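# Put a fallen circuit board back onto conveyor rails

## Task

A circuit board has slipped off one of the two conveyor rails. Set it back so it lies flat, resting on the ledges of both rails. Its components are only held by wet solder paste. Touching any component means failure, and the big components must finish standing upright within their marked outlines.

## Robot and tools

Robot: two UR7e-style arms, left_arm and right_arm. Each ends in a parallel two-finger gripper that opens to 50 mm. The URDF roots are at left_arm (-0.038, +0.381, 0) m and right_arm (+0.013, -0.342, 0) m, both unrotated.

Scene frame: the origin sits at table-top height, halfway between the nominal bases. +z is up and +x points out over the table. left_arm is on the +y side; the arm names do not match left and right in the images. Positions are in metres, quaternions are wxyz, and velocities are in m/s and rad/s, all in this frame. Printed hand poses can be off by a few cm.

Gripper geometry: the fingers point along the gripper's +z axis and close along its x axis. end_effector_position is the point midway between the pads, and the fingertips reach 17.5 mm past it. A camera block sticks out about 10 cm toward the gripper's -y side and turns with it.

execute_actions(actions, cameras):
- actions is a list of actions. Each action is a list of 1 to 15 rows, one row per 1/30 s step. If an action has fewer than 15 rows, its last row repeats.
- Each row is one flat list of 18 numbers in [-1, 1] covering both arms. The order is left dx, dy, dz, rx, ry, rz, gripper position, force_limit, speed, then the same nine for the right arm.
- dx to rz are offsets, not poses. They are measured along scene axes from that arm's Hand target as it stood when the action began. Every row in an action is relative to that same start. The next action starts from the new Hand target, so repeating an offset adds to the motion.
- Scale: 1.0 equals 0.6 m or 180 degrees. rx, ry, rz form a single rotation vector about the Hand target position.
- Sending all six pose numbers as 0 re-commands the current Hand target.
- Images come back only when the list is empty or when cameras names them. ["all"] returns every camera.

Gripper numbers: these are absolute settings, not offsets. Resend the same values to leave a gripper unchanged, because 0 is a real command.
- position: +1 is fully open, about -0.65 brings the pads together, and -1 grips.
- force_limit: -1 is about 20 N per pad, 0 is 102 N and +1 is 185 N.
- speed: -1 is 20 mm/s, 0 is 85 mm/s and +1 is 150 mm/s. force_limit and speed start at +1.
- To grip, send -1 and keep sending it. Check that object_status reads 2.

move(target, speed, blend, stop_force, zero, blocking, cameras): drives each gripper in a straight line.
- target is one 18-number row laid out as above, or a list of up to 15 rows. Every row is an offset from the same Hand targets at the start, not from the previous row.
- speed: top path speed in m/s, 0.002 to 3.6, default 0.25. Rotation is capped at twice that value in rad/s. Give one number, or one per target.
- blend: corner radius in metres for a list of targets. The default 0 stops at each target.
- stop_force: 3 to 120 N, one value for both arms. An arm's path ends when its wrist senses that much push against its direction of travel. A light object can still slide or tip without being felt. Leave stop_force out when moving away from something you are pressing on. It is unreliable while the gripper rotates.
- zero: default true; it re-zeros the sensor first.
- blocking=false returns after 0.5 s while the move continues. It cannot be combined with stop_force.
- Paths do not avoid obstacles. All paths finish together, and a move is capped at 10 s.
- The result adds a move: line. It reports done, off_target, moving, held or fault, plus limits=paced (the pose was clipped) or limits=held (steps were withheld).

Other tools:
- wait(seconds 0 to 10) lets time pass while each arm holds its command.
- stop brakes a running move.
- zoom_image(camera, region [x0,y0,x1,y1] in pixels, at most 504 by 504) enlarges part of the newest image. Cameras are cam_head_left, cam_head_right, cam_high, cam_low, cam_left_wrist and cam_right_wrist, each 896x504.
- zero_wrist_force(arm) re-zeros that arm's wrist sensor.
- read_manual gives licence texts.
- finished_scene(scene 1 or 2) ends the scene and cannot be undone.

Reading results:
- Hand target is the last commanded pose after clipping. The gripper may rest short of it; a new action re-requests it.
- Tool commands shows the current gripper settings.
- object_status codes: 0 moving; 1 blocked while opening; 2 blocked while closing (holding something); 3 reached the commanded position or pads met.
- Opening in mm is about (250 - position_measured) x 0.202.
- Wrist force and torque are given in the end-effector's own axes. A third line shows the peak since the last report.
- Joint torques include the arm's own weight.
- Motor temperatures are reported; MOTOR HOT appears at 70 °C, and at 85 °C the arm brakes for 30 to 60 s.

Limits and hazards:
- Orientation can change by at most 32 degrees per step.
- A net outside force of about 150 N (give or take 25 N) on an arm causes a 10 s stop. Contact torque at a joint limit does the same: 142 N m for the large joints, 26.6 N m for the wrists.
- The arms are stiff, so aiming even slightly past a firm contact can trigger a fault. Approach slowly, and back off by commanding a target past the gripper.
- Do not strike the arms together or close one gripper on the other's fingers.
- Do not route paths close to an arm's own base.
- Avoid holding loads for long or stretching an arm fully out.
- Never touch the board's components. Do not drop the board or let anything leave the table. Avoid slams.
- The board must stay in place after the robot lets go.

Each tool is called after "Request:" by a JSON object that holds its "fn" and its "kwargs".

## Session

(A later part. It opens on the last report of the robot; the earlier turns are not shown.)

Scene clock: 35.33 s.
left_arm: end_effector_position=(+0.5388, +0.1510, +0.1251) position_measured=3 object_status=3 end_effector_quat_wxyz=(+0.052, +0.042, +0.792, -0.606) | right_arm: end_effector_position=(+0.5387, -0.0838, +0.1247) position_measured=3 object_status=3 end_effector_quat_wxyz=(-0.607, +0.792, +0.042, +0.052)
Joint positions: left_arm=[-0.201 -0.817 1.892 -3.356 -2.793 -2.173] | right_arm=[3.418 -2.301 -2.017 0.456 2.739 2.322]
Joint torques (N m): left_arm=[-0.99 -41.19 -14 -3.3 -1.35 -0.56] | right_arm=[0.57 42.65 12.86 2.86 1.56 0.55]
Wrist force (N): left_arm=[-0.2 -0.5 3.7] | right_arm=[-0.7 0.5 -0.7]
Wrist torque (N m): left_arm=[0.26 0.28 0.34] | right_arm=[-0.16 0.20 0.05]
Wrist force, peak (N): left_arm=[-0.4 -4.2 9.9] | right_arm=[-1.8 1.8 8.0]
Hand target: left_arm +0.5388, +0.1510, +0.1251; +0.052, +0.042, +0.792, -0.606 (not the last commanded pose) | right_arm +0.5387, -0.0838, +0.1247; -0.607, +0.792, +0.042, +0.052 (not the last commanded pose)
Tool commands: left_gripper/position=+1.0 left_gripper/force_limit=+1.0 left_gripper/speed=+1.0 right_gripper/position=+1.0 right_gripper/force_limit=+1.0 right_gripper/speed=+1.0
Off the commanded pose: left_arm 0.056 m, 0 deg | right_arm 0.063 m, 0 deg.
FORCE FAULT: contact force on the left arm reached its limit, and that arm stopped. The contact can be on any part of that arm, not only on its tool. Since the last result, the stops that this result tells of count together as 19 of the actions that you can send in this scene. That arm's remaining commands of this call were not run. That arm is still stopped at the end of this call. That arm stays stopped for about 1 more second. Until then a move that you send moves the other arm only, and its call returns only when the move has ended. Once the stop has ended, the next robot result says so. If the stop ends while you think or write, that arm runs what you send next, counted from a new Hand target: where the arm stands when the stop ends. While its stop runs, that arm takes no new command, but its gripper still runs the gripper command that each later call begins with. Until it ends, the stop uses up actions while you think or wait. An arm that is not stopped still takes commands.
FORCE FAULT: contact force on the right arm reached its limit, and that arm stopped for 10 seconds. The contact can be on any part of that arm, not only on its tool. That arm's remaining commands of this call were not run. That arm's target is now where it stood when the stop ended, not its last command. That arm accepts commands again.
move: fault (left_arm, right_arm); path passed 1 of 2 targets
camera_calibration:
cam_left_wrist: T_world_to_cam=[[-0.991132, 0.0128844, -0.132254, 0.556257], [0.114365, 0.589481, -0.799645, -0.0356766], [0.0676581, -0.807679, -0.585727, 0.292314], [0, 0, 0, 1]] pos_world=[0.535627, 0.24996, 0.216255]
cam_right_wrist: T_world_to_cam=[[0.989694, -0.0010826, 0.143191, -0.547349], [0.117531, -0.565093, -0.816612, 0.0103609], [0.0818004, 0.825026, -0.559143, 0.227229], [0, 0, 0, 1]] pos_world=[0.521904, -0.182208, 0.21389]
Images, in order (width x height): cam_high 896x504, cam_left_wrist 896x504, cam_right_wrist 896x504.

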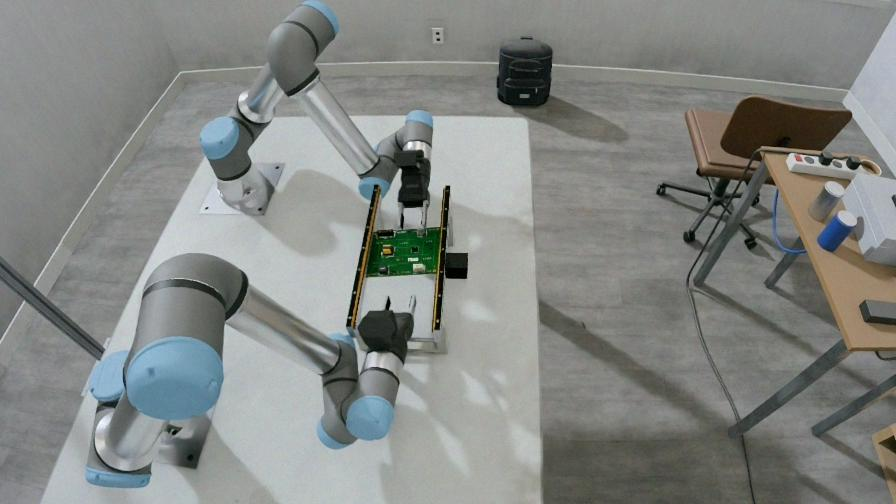

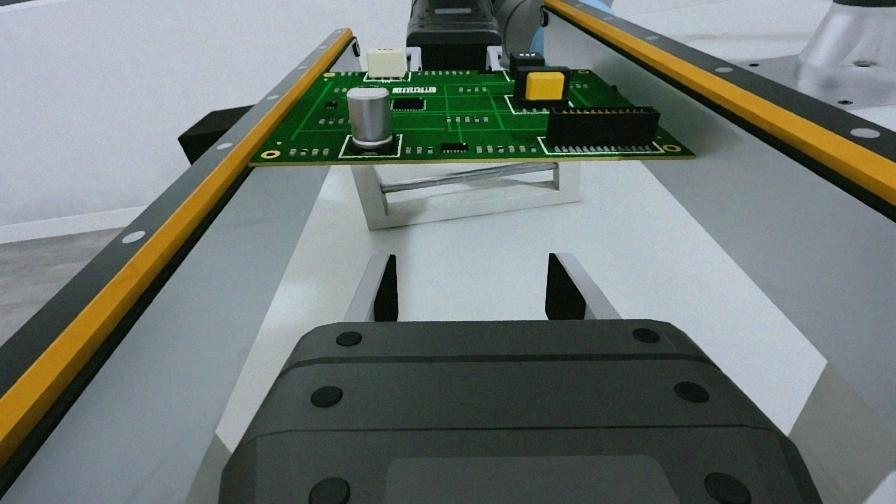

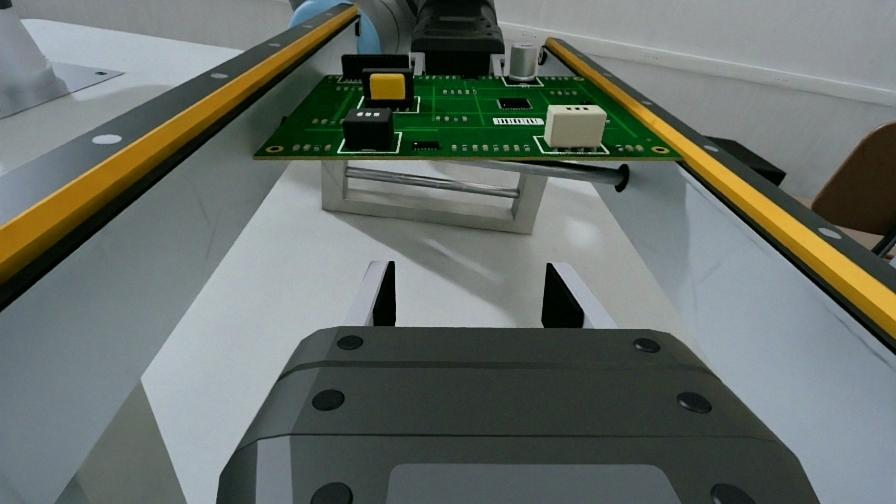

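Request:
{"fn": "move", "kwargs": {"target": [[0,0.13,0.0,0,0,0,1,1,1,0,-0.11,0,0,0,0,1,1,1],[0.001,0.09,0.08,0.11,0,0.0149,1,1,1,0.001,-0.08,0.08,-0.11,0,-0.0149,1,1,1],[0.001,0.015,-0.004,0.11,0,0.0149,1,1,1,0.001,-0.002,-0.003,-0.11,0,-0.0149,1,1,1]], "speed": 0.2, "blend": [0.01,0.01,0], "cameras": ["cam_left_wrist","cam_right_wrist","cam_high","cam_low"]}}

Request:
{"fn": "zoom_image", "kwargs": {"camera": "cam_high", "region": [320, 140, 500, 380]}}

Scene clock: 38.43 s.
left_arm: end_effector_position=(+0.5394, +0.1600, +0.1227) position_measured=3 object_status=3 end_effector_quat_wxyz=(+0.058, +0.032, +0.886, -0.460) end_effector_velocity=(+0.000, +0.000, +0.000) end_effector_angular_velocity=(+0.000, -0.001, +0.002) | right_arm: end_effector_position=(+0.5392, -0.0851, +0.1229) position_measured=3 object_status=3 end_effector_quat_wxyz=(-0.460, +0.885, +0.032, +0.058) end_effector_velocity=(+0.001, +0.001, +0.001) end_effector_angular_velocity=(+0.001, -0.006, +0.001)
Joint positions: left_arm=[-0.257 -1.06 1.957 -2.922 -2.454 -1.973] | right_arm=[3.495 -2.028 -2.093 -0.037 2.407 2.104]
Joint velocities: left_arm=[0 0.002 0 -0.005 0.001 -0.002] | right_arm=[0.001 -0.002 0.003 0.005 -0.001 0]
Joint torques (N m): left_arm=[-0.05 -30.03 -25.01 -6.18 -1.97 -0.94] | right_arm=[7.43 29.26 28.1 5.93 3.06 0.31]
Wrist force (N): left_arm=[-0.3 -0.4 2.6] | right_arm=[-0.3 1.0 -0.1]
Wrist torque (N m): left_arm=[0.24 0.20 0.35] | right_arm=[0.05 0.11 0.03]
Wrist force, peak (N): left_arm=[-0.1 -1.2 6.7] | right_arm=[-0.5 2.3 -3.4]
Hand target: left_arm +0.5394, +0.1600, +0.1227; +0.058, +0.032, +0.886, -0.460 | right_arm +0.5393, -0.0850, +0.1229; -0.460, +0.885, +0.032, +0.058
Off the commanded pose: left_arm 0.000 m, 0 deg | right_arm 0.000 m, 0 deg.
FORCE FAULT, CONTINUED: the left arm's stop, for the force fault that an earlier result reported, is over. The stop ended before this call began, so that arm ran this call's commands, counted from a new Hand target: where the arm stood when the stop ended.
move: done
camera_calibration:
cam_left_wrist: T_world_to_cam=[[-0.991723, 0.0115203, -0.127881, 0.556363], [0.0808088, 0.829983, -0.551904, -0.0936971], [0.0997814, -0.557669, -0.824044, 0.270148], [0, 0, 0, 1]] pos_world=[0.532373, 0.222011, 0.242051]
cam_right_wrist: T_world_to_cam=[[0.989735, 0.00210686, 0.142899, -0.547437], [0.0848917, -0.813042, -0.575983, -0.0250107], [0.114969, 0.582202, -0.804875, 0.218943], [0, 0, 0, 1]] pos_world=[0.518769, -0.14665, 0.240044]
Images, in order (width x height): cam_high 896x504, cam_low 896x504, cam_left_wrist 896x504, cam_right_wrist 896x504.

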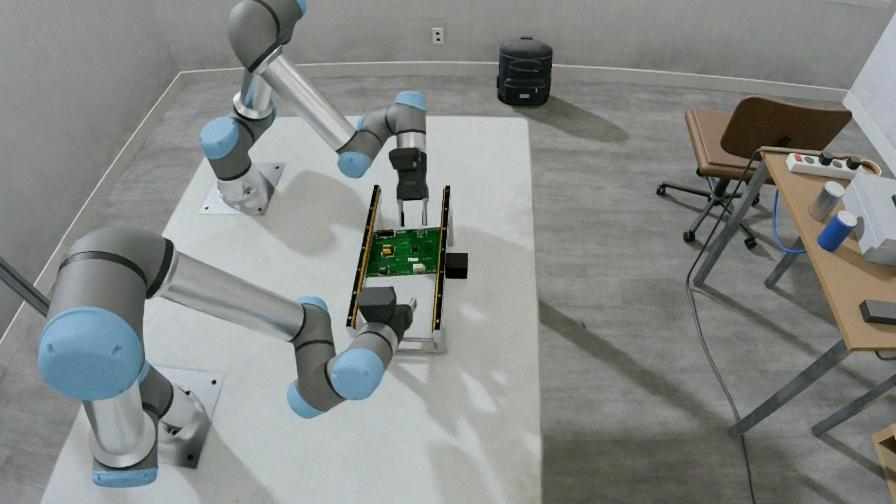

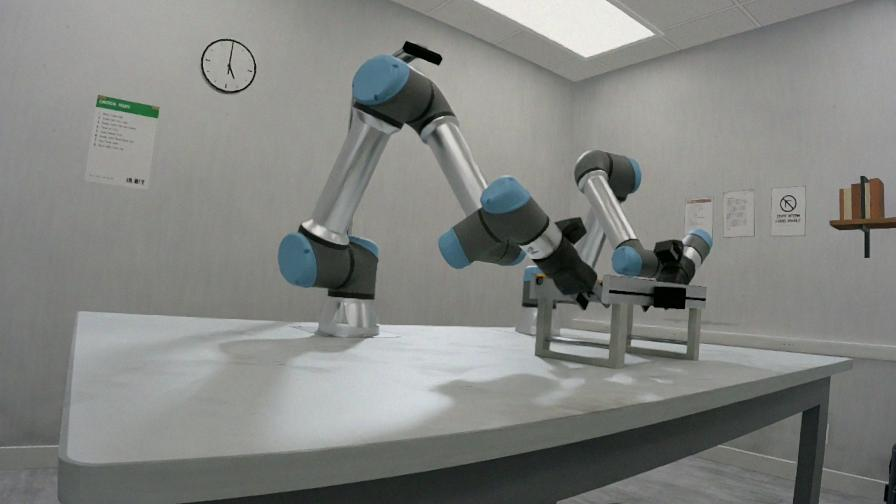

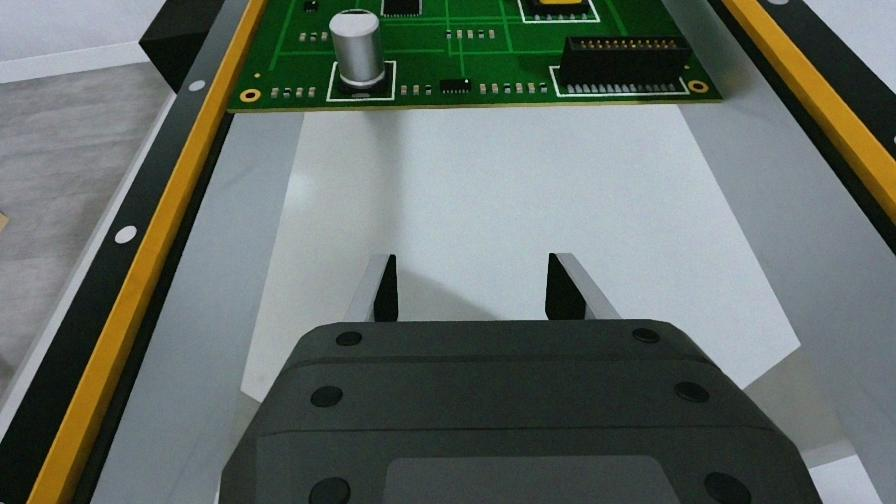

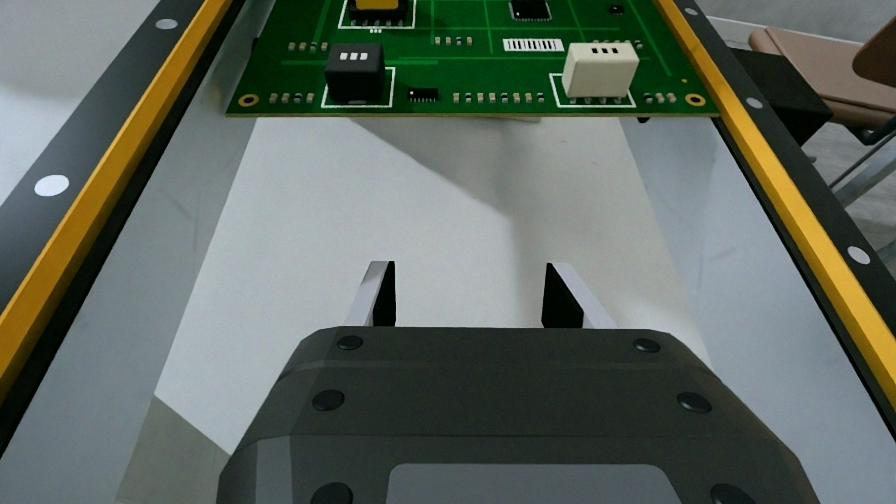

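Scaled by 2.100 from the camera's 896x504 image, which has a finer 1280x720 frame.

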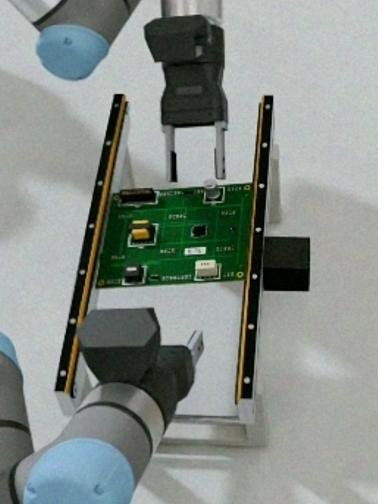

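Request:
{"fn": "move", "kwargs": {"target": [0,-0.1025,0,0,0,0,1,1,1,0,0.1008,0,0,0,0,1,1,1], "speed": 0.08, "stop_force": 12, "cameras": ["cam_left_wrist","cam_right_wrist","cam_low","cam_high"]}}

Request:
{"fn": "zoom_image", "kwargs": {"camera": "cam_high", "region": [320, 140, 500, 380]}}

Request:
{"fn": "zoom_image", "kwargs": {"camera": "cam_low", "region": [500, 220, 740, 350]}}

Scene clock: 40.47 s.
left_arm: end_effector_position=(+0.5394, +0.0985, +0.1227) position_measured=3 object_status=3 end_effector_quat_wxyz=(+0.058, +0.032, +0.886, -0.460) | right_arm: end_effector_position=(+0.5393, -0.0245, +0.1229) position_measured=3 object_status=3 end_effector_quat_wxyz=(-0.460, +0.885, +0.032, +0.058)
Joint positions: left_arm=[-0.365 -1.026 1.932 -3.04 -2.401 -2.116] | right_arm=[3.607 -2.068 -2.054 0.06 2.343 2.237]
Joint torques (N m): left_arm=[12.99 -46.03 -11.23 -1.22 -1.23 -0.9] | right_arm=[-0.46 48 5.63 0.87 3.75 0.94]
Wrist force (N): left_arm=[-0.6 -0.2 2.8] | right_arm=[-0.3 0.8 -0.3]
Wrist torque (N m): left_arm=[0.26 0.26 0.34] | right_arm=[0.04 0.09 0.01]
Wrist force, peak (N): left_arm=[-0.3 -1.3 3.9] | right_arm=[-0.5 1.5 -1.4]
Hand target: left_arm +0.5394, +0.0985, +0.1227; +0.058, +0.032, +0.886, -0.460 | right_arm +0.5393, -0.0245, +0.1229; -0.460, +0.885, +0.032, +0.058
Off the commanded pose: left_arm 0.000 m, 0 deg | right_arm 0.000 m, 0 deg.
move: done
camera_calibration:
cam_left_wrist: T_world_to_cam=[[-0.991713, 0.0114641, -0.127963, 0.557082], [0.0808069, 0.829988, -0.551897, -0.0427096], [0.0998803, -0.557664, -0.824036, 0.235714], [0, 0, 0, 1]] pos_world=[0.532373, 0.160511, 0.241951]
cam_right_wrist: T_world_to_cam=[[0.989714, 0.00212116, 0.143048, -0.547588], [0.0850048, -0.812966, -0.576073, 0.0242294], [0.115071, 0.582307, -0.804784, 0.183597], [0, 0, 0, 1]] pos_world=[0.518769, -0.0860504, 0.240045]
Images, in order (width x height): cam_high 896x504, cam_low 896x504, cam_left_wrist 896x504, cam_right_wrist 896x504.

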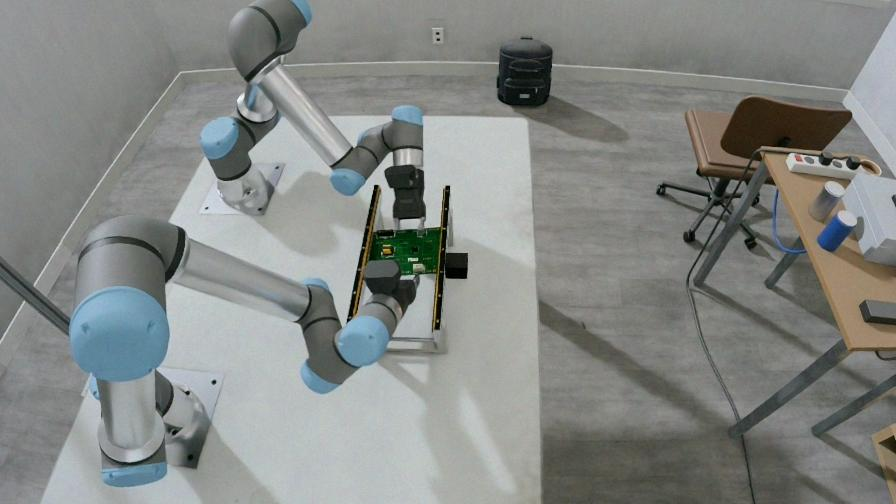

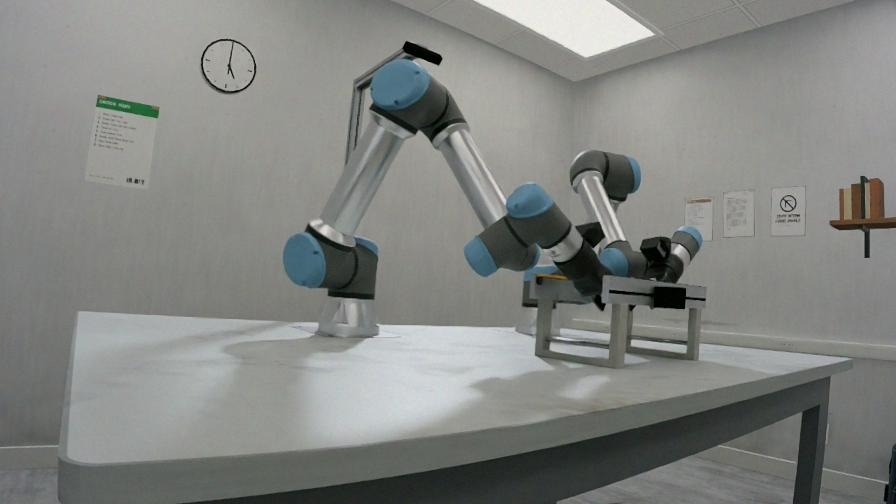

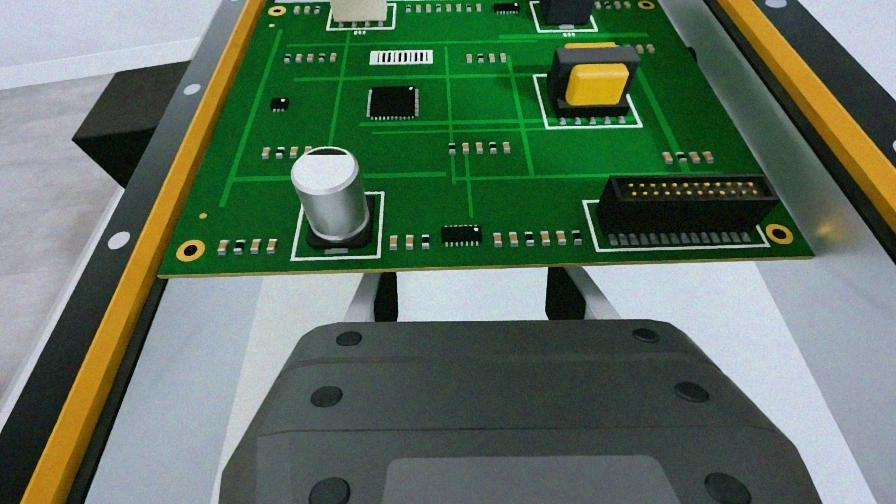

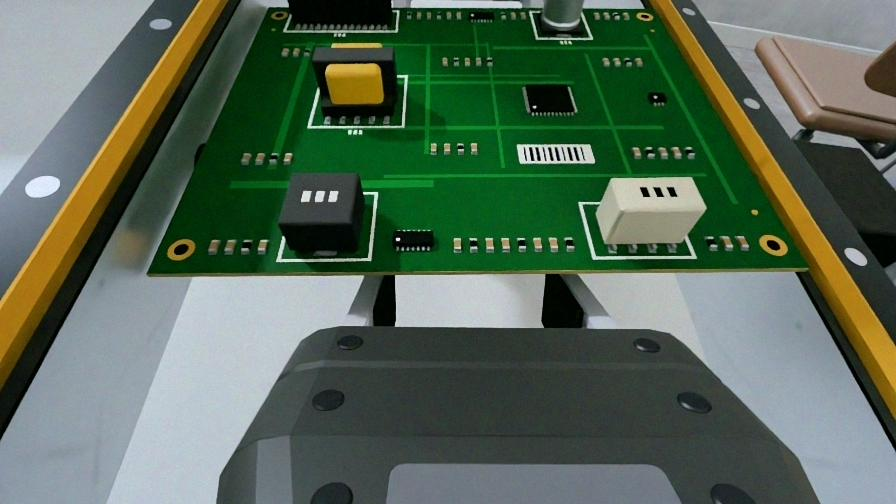

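Scaled by 2.100 from the camera's 896x504 image, which has a finer 1280x720 frame.

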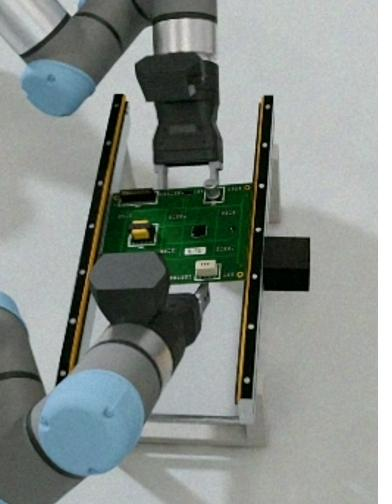

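Scaled by 2.100 from the camera's 896x504 image, which has a finer 1280x720 frame.

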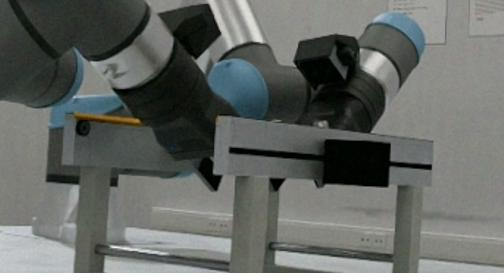

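Request:
{"fn": "move", "kwargs": {"target": [0,0,0.025,0,0,0,1,1,1,0,0,0.0225,0,0,0,1,1,1], "speed": 0.03, "stop_force": 12, "cameras": ["cam_left_wrist","cam_right_wrist"]}}

Scene clock: 42.27 s.
left_arm: end_effector_position=(+0.5394, +0.0985, +0.1377) position_measured=3 object_status=3 end_effector_quat_wxyz=(+0.058, +0.032, +0.886, -0.460) | right_arm: end_effector_position=(+0.5393, -0.0245, +0.1364) position_measured=3 object_status=3 end_effector_quat_wxyz=(-0.460, +0.885, +0.032, +0.058)
Joint positions: left_arm=[-0.365 -1.055 1.926 -3.004 -2.401 -2.116] | right_arm=[3.607 -2.039 -2.049 0.025 2.343 2.237]
Joint torques (N m): left_arm=[12.02 -30.96 -12.07 -6.17 -0.55 1.1] | right_arm=[6.3 29.76 7.61 6.04 3.35 -2.28]
Wrist force (N): left_arm=[-0.7 0.5 2.6] | right_arm=[-0.5 1.5 -0.5]
Wrist torque (N m): left_arm=[0.25 0.24 0.32] | right_arm=[0.03 0.08 -0.03]
Wrist force, peak (N): left_arm=[-0.2 0.2 3.1] | right_arm=[-0.9 1.7 -0.4]
Hand target: left_arm +0.5394, +0.0985, +0.1377; +0.058, +0.032, +0.886, -0.460 | right_arm +0.5393, -0.0245, +0.1364; -0.460, +0.885, +0.032, +0.058
Off the commanded pose: left_arm 0.000 m, 0 deg | right_arm 0.000 m, 0 deg.
move: done
camera_calibration:
cam_left_wrist: T_world_to_cam=[[-0.991703, 0.0114079, -0.128044, 0.559026], [0.0808049, 0.829992, -0.55189, -0.0344326], [0.0999793, -0.557658, -0.824028, 0.248019], [0, 0, 0, 1]] pos_world=[0.532373, 0.160511, 0.256951]
cam_right_wrist: T_world_to_cam=[[0.989714, 0.00212116, 0.143048, -0.549519], [0.0850048, -0.812966, -0.576073, 0.0320064], [0.115071, 0.582307, -0.804784, 0.194461], [0, 0, 0, 1]] pos_world=[0.518769, -0.0860504, 0.253545]
Images, in order (width x height): cam_left_wrist 896x504, cam_right_wrist 896x504.

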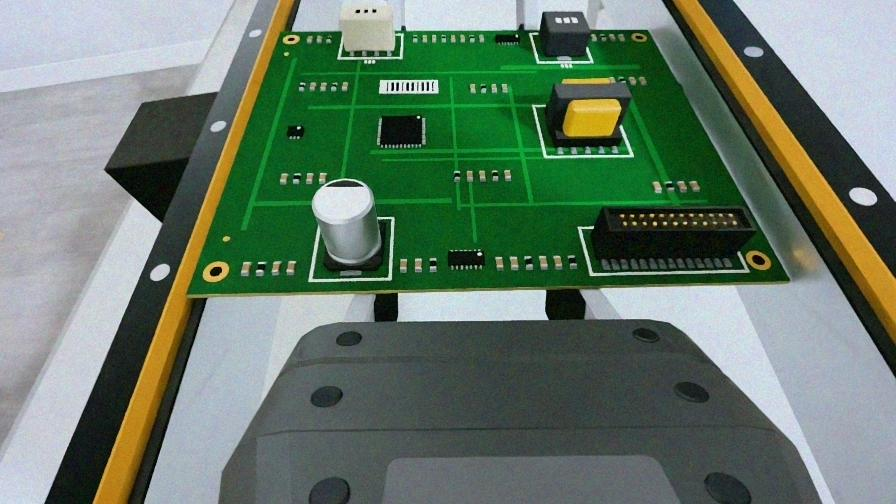

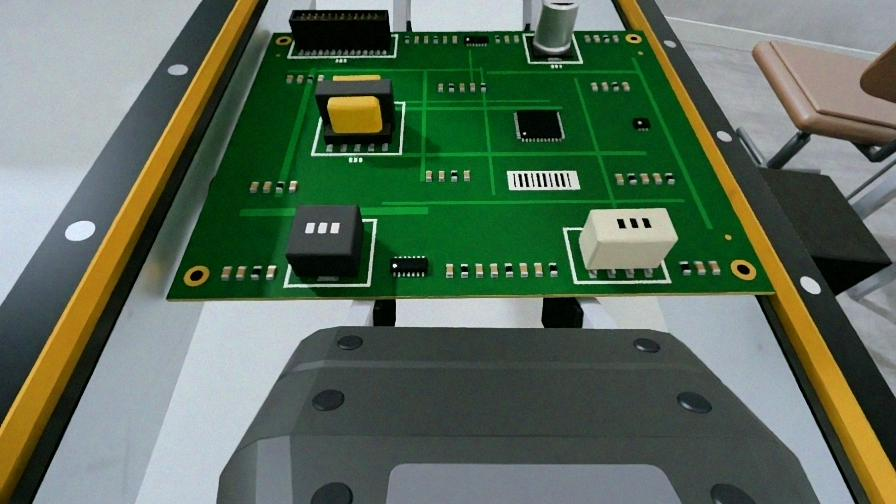

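Request:
{"fn": "move", "kwargs": {"target": [[0,0,0.0133,0,-0.0239,0,1,1,1,0,0,0.0133,0,-0.0239,0,1,1,1],[0.01,0,0.0167,0,-0.0239,0,1,1,1,0.01,0,0.0167,0,-0.0239,0,1,1,1],[0.01,0,0.035,0,-0.0239,0,1,1,1,0.01,0,0.035,0,-0.0239,0,1,1,1]], "speed": 0.03, "stop_force": 15, "cameras": ["cam_left_wrist","cam_right_wrist"]}}

Scene clock: 45.63 s.
left_arm: end_effector_position=(+0.5454, +0.0985, +0.1587) position_measured=3 object_status=3 end_effector_quat_wxyz=(+0.091, +0.049, +0.883, -0.458) | right_arm: end_effector_position=(+0.5453, -0.0245, +0.1574) position_measured=3 object_status=3 end_effector_quat_wxyz=(-0.458, +0.883, +0.049, +0.092)
Joint positions: left_arm=[-0.368 -1.086 1.925 -3.03 -2.377 -2.098] | right_arm=[3.612 -2.003 -2.047 0.039 2.314 2.213]
Joint torques (N m): left_arm=[-11.81 -30.65 -13.12 -6.09 -0.22 1.05] | right_arm=[8.52 30.06 7.82 5.93 -0.32 2.15]
Wrist force (N): left_arm=[-0.4 0.3 2.7] | right_arm=[-0.4 1.5 0.2]
Wrist torque (N m): left_arm=[0.26 0.22 0.33] | right_arm=[0.04 0.05 0.04]
Wrist force, peak (N): left_arm=[-0.4 1.1 3.1] | right_arm=[-1.4 1.6 0.3]
Hand target: left_arm +0.5454, +0.0985, +0.1587; +0.091, +0.049, +0.883, -0.458 | right_arm +0.5453, -0.0245, +0.1574; -0.458, +0.883, +0.049, +0.092
Off the commanded pose: left_arm 0.000 m, 0 deg | right_arm 0.000 m, 0 deg.
move: done
camera_calibration:
cam_left_wrist: T_world_to_cam=[[-0.979315, 0.0114865, -0.202017, 0.572697], [0.122012, 0.829981, -0.544283, -0.0469682], [0.161418, -0.557673, -0.814214, 0.229716], [0, 0, 0, 1]] pos_world=[0.529501, 0.160511, 0.277169]
cam_right_wrist: T_world_to_cam=[[0.976194, 0.00210914, 0.216888, -0.562754], [0.127965, -0.812981, -0.568055, 0.0188999], [0.175128, 0.582286, -0.793898, 0.176207], [0, 0, 0, 1]] pos_world=[0.51608, -0.0860504, 0.272681]
Images, in order (width x height): cam_left_wrist 896x504, cam_right_wrist 896x504.

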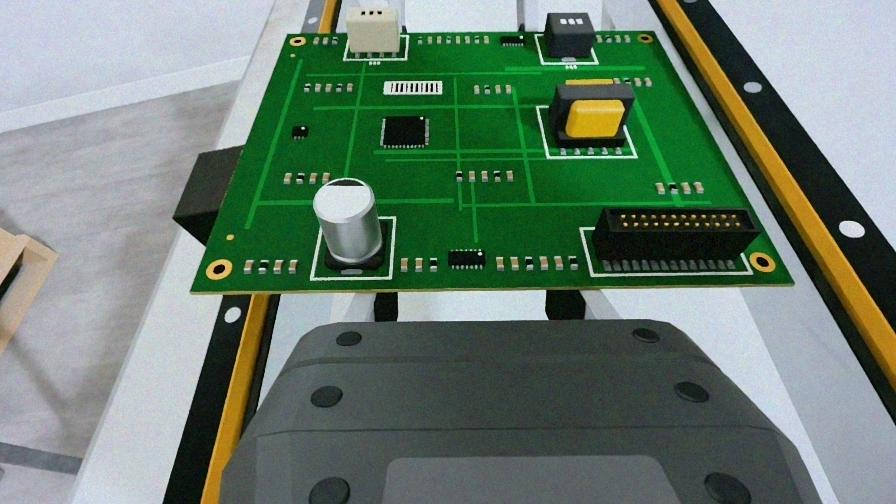

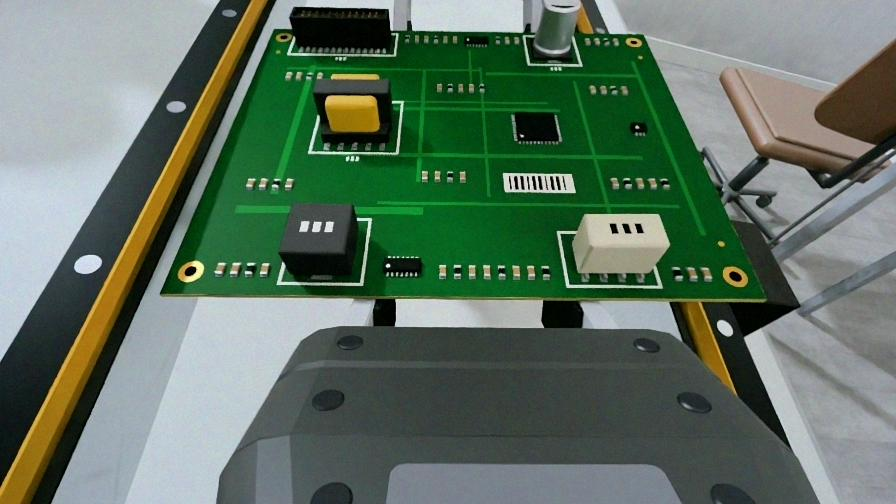

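Request:
{"fn": "move", "kwargs": {"target": [[0,0,0.04,0,0,0,1,1,1,0,0,0.04,0,0,0,1,1,1],[-0.0122,0,0.04,0,0.0667,0,1,1,1,-0.0122,0,0.04,0,0.0667,0,1,1,1]], "speed": [0.04,0.05], "stop_force": 15, "cameras": ["cam_left_wrist","cam_right_wrist"]}}

Request:
{"fn": "zoom_image", "kwargs": {"camera": "cam_right_wrist", "region": [100, 200, 500, 330]}}

Request:
{"fn": "zoom_image", "kwargs": {"camera": "cam_right_wrist", "region": [450, 200, 850, 330]}}

Scene clock: 49.70 s.
left_arm: end_effector_position=(+0.5381, +0.0986, +0.1827) position_measured=3 object_status=3 end_effector_quat_wxyz=(-0.002, +0.001, +0.887, -0.461) | right_arm: end_effector_position=(+0.5379, -0.0245, +0.1814) position_measured=3 object_status=3 end_effector_quat_wxyz=(-0.461, +0.887, +0.001, -0.001)
Joint positions: left_arm=[-0.353 -1.13 1.851 -2.743 -2.448 -2.136] | right_arm=[3.591 -1.953 -1.979 -0.23 2.401 2.266]
Joint torques (N m): left_arm=[-10.65 -39.43 -14.28 -6.02 -0.37 1.34] | right_arm=[8.51 36.46 8.97 5.91 -0.08 -2.35]
Wrist force (N): left_arm=[-0.4 0.3 2.8] | right_arm=[-0.4 1.6 -0.2]
Wrist torque (N m): left_arm=[0.23 0.25 0.46] | right_arm=[0.07 0.14 -0.15]
Wrist force, peak (N): left_arm=[0.0 1.1 3.2] | right_arm=[-0.7 2.1 0.2]
Hand target: left_arm +0.5381, +0.0985, +0.1827; -0.002, +0.001, +0.887, -0.461 | right_arm +0.5379, -0.0245, +0.1814; -0.461, +0.887, +0.001, -0.001
Off the commanded pose: left_arm 0.000 m, 0 deg | right_arm 0.000 m, 0 deg.
move: done
camera_calibration:
cam_left_wrist: T_world_to_cam=[[-0.999917, 0.011326, 0.00612955, 0.543385], [0.00598218, 0.829989, -0.557748, 0.0318362], [-0.0114045, -0.557665, -0.829988, 0.346246], [0, 0, 0, 1]] pos_world=[0.547098, 0.160511, 0.301806]
cam_right_wrist: T_world_to_cam=[[0.999957, 0.00211575, 0.00900026, -0.535839], [0.00696091, -0.812966, -0.58227, 0.101135], [0.00608496, 0.582308, -0.812946, 0.290917], [0, 0, 0, 1]] pos_world=[0.533342, -0.0860504, 0.300211]
Images, in order (width x height): cam_left_wrist 896x504, cam_right_wrist 896x504.

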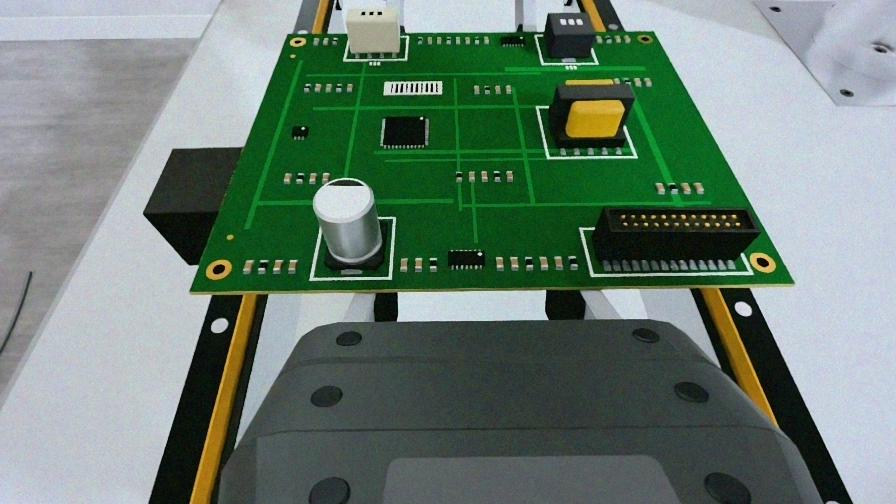

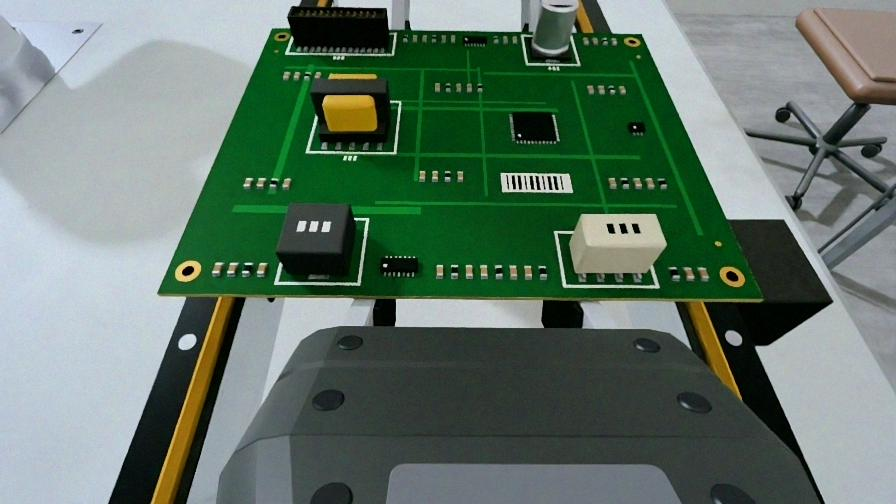

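Scaled by 1.260 from the camera's 896x504 image, which has a finer 1280x720 frame.

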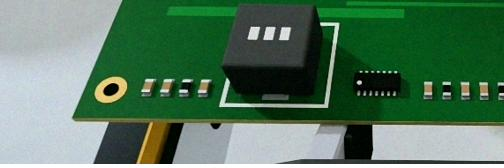

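Scaled by 1.260 from the camera's 896x504 image, which has a finer 1280x720 frame.

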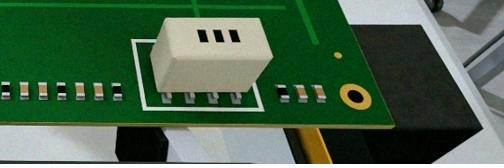

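Request:
{"fn": "move", "kwargs": {"target": [-0.0012,0,-0.054,0,0,0,1,1,1,0,0,-0.054,0,0,0,1,1,1], "speed": 0.06, "cameras": ["cam_left_wrist","cam_right_wrist"]}}

Request:
{"fn": "zoom_image", "kwargs": {"camera": "cam_right_wrist", "region": [100, 200, 350, 330]}}

Request:
{"fn": "zoom_image", "kwargs": {"camera": "cam_right_wrist", "region": [600, 200, 850, 330]}}

Request:
{"fn": "zoom_image", "kwargs": {"camera": "cam_left_wrist", "region": [130, 200, 380, 330]}}

Request:
{"fn": "zoom_image", "kwargs": {"camera": "cam_left_wrist", "region": [600, 200, 850, 330]}}

Scene clock: 51.00 s.
left_arm: end_effector_position=(+0.5374, +0.0985, +0.1503) position_measured=3 object_status=3 end_effector_quat_wxyz=(-0.002, +0.001, +0.887, -0.461) | right_arm: end_effector_position=(+0.5378, -0.0246, +0.1489) position_measured=3 object_status=3 end_effector_quat_wxyz=(-0.461, +0.887, +0.001, -0.001)
Joint positions: left_arm=[-0.354 -1.077 1.875 -2.821 -2.448 -2.136] | right_arm=[3.591 -2.014 -2.001 -0.147 2.401 2.266]
Joint torques (N m): left_arm=[-13.49 -44.35 -27.63 -0.8 -0.91 -0.95] | right_arm=[6.77 47.06 30.93 1.06 0.36 2.06]
Wrist force (N): left_arm=[-0.6 0.6 2.7] | right_arm=[-0.4 1.3 -0.3]
Wrist torque (N m): left_arm=[0.28 0.26 0.42] | right_arm=[0.06 0.16 -0.13]
Wrist force, peak (N): left_arm=[-0.5 1.4 3.4] | right_arm=[-0.4 2.5 0.2]
Hand target: left_arm +0.5374, +0.0985, +0.1503; -0.002, +0.001, +0.887, -0.461 | right_arm +0.5379, -0.0245, +0.1490; -0.461, +0.887, +0.001, -0.001
Off the commanded pose: left_arm 0.000 m, 0 deg | right_arm 0.000 m, 0 deg.
move: done
camera_calibration:
cam_left_wrist: T_world_to_cam=[[-0.999916, 0.0113827, 0.00621286, 0.542851], [0.00598374, 0.830034, -0.55768, 0.013743], [-0.0115048, -0.557596, -0.830033, 0.319402], [0, 0, 0, 1]] pos_world=[0.546398, 0.160511, 0.269406]
cam_right_wrist: T_world_to_cam=[[0.999959, 0.0020944, 0.00885995, -0.535412], [0.00686102, -0.813046, -0.582158, 0.0822281], [0.00598428, 0.582195, -0.813027, 0.264562], [0, 0, 0, 1]] pos_world=[0.533242, -0.0860503, 0.26771]
Images, in order (width x height): cam_left_wrist 896x504, cam_right_wrist 896x504.

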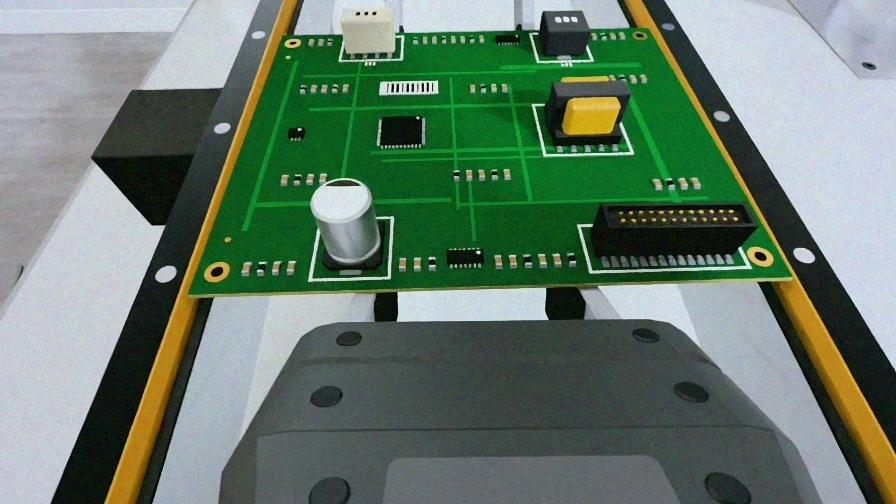

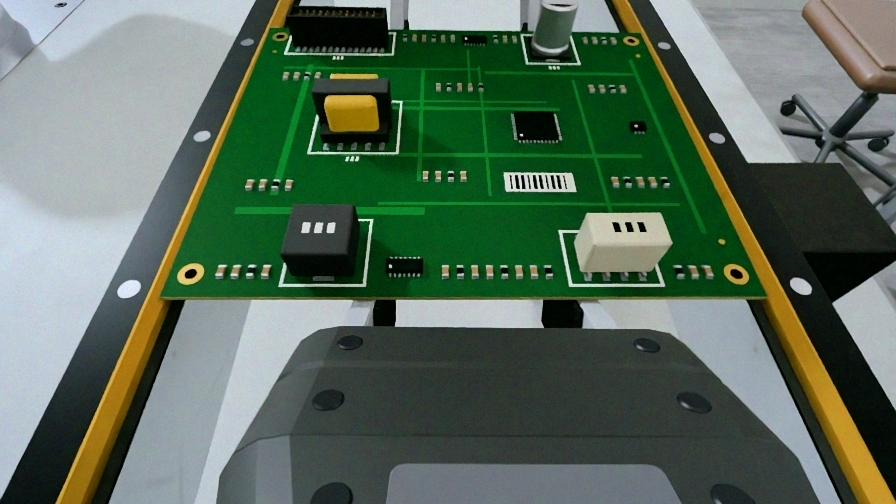

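Scaled by 2.016 from the camera's 896x504 image, which has a finer 1280x720 frame.

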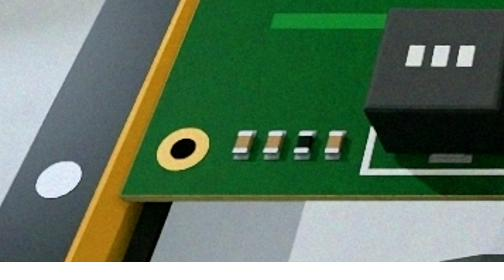

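Scaled by 2.016 from the camera's 896x504 image, which has a finer 1280x720 frame.

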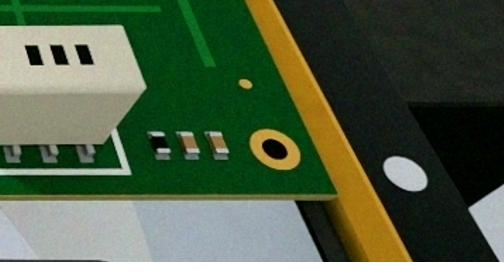

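Scaled by 2.016 from the camera's 896x504 image, which has a finer 1280x720 frame.

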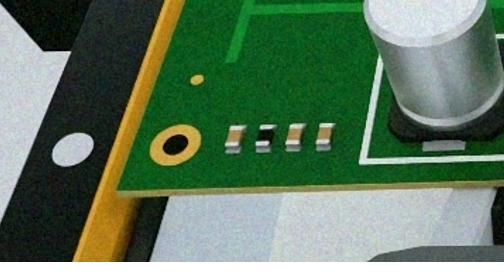

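Scaled by 2.016 from the camera's 896x504 image, which has a finer 1280x720 frame.

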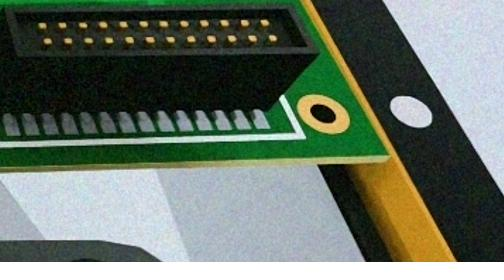

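Request:
{"fn": "move", "kwargs": {"target": [[0.0012,0,0,0,0,0,1,1,1,0.0012,0,0,0,0,0,1,1,1],[0.0012,0,-0.0167,0,0,0,1,1,1,0.0012,0,-0.0167,0,0,0,1,1,1]], "speed": 0.02, "cameras": ["cam_left_wrist","cam_right_wrist"]}}

Request:
{"fn": "zoom_image", "kwargs": {"camera": "cam_right_wrist", "region": [100, 200, 350, 330]}}

Request:
{"fn": "zoom_image", "kwargs": {"camera": "cam_right_wrist", "region": [600, 200, 850, 330]}}

Request:
{"fn": "zoom_image", "kwargs": {"camera": "cam_left_wrist", "region": [130, 200, 380, 330]}}

Request:
{"fn": "zoom_image", "kwargs": {"camera": "cam_left_wrist", "region": [600, 200, 850, 330]}}

Scene clock: 52.60 s.
left_arm: end_effector_position=(+0.5381, +0.0985, +0.1402) position_measured=3 object_status=3 end_effector_quat_wxyz=(-0.002, +0.001, +0.887, -0.461) end_effector_velocity=(-0.001, +0.000, +0.000) end_effector_angular_velocity=(+0.002, +0.002, +0.000) | right_arm: end_effector_position=(+0.5386, -0.0245, +0.1389) position_measured=3 object_status=3 end_effector_quat_wxyz=(-0.461, +0.887, +0.001, -0.001)
Joint positions: left_arm=[-0.353 -1.058 1.879 -2.844 -2.448 -2.135] | right_arm=[3.591 -2.036 -2.004 -0.123 2.402 2.265]
Joint velocities: left_arm=[0 -0.002 0.001 0.005 0.001 0] | right_arm=[within noise]
Joint torques (N m): left_arm=[13.29 -45.66 -20.51 -1.12 -2.28 -0.11] | right_arm=[-10.09 49.38 14.09 0.62 3.45 -1.01]
Wrist force (N): left_arm=[-0.4 -0.3 2.6] | right_arm=[-0.3 0.7 -0.4]
Wrist torque (N m): left_arm=[0.22 0.25 0.42] | right_arm=[0.03 0.14 -0.08]
Wrist force, peak (N): left_arm=[-0.4 0.0 3.2] | right_arm=[-0.7 1.9 -0.5]
Hand target: left_arm +0.5381, +0.0985, +0.1403; -0.002, +0.001, +0.887, -0.461 | right_arm +0.5387, -0.0245, +0.1390; -0.461, +0.887, +0.001, -0.001
Off the commanded pose: left_arm 0.000 m, 0 deg | right_arm 0.000 m, 0 deg.
move: done
camera_calibration:
cam_left_wrist: T_world_to_cam=[[-0.999917, 0.011434, 0.00593381, 0.543679], [0.00618104, 0.829988, -0.557748, 0.00802334], [-0.0113023, -0.557665, -0.829989, 0.310916], [0, 0, 0, 1]] pos_world=[0.547098, 0.160511, 0.259306]
cam_right_wrist: T_world_to_cam=[[0.999956, 0.00213672, 0.00913875, -0.53619], [0.0070586, -0.812966, -0.582268, 0.0763313], [0.00618536, 0.582307, -0.812946, 0.25631], [0, 0, 0, 1]] pos_world=[0.534042, -0.0860503, 0.257711]
Images, in order (width x height): cam_left_wrist 896x504, cam_right_wrist 896x504.

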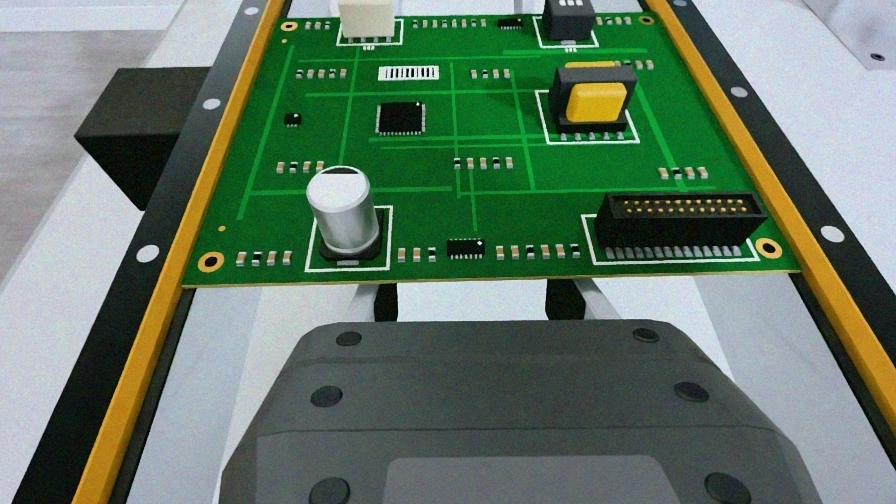

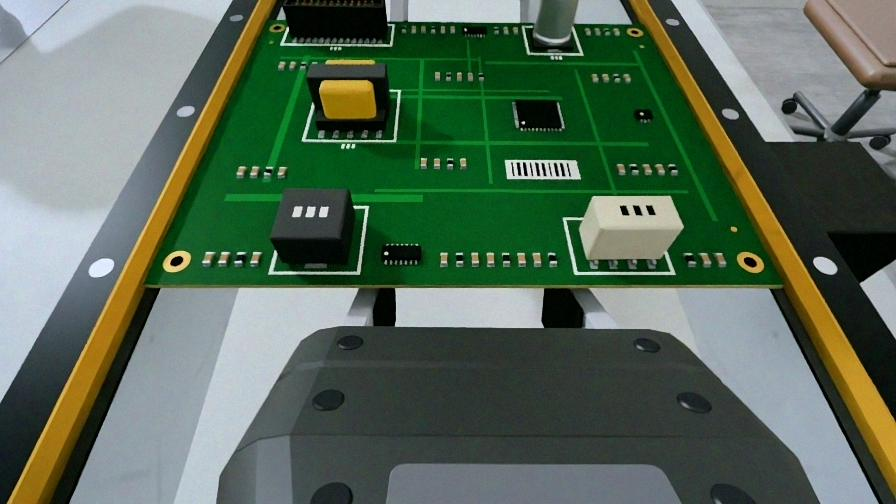

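Scaled by 2.016 from the camera's 896x504 image, which has a finer 1280x720 frame.

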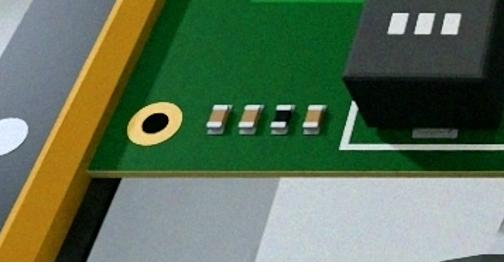

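Scaled by 2.016 from the camera's 896x504 image, which has a finer 1280x720 frame.

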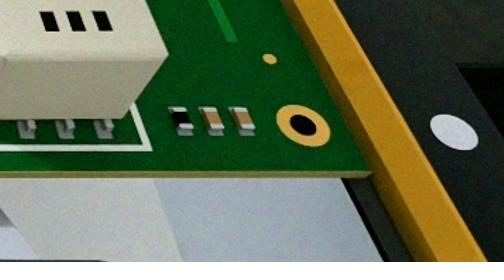

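Scaled by 2.016 from the camera's 896x504 image, which has a finer 1280x720 frame.

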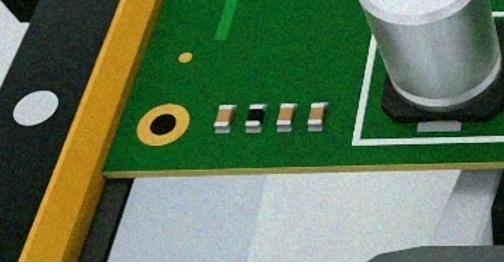

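Scaled by 2.016 from the camera's 896x504 image, which has a finer 1280x720 frame.

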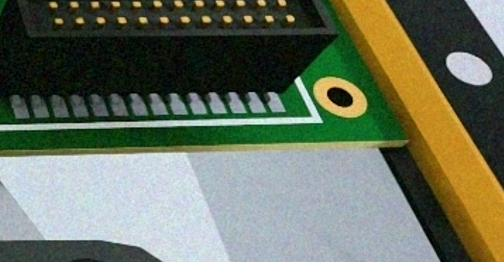

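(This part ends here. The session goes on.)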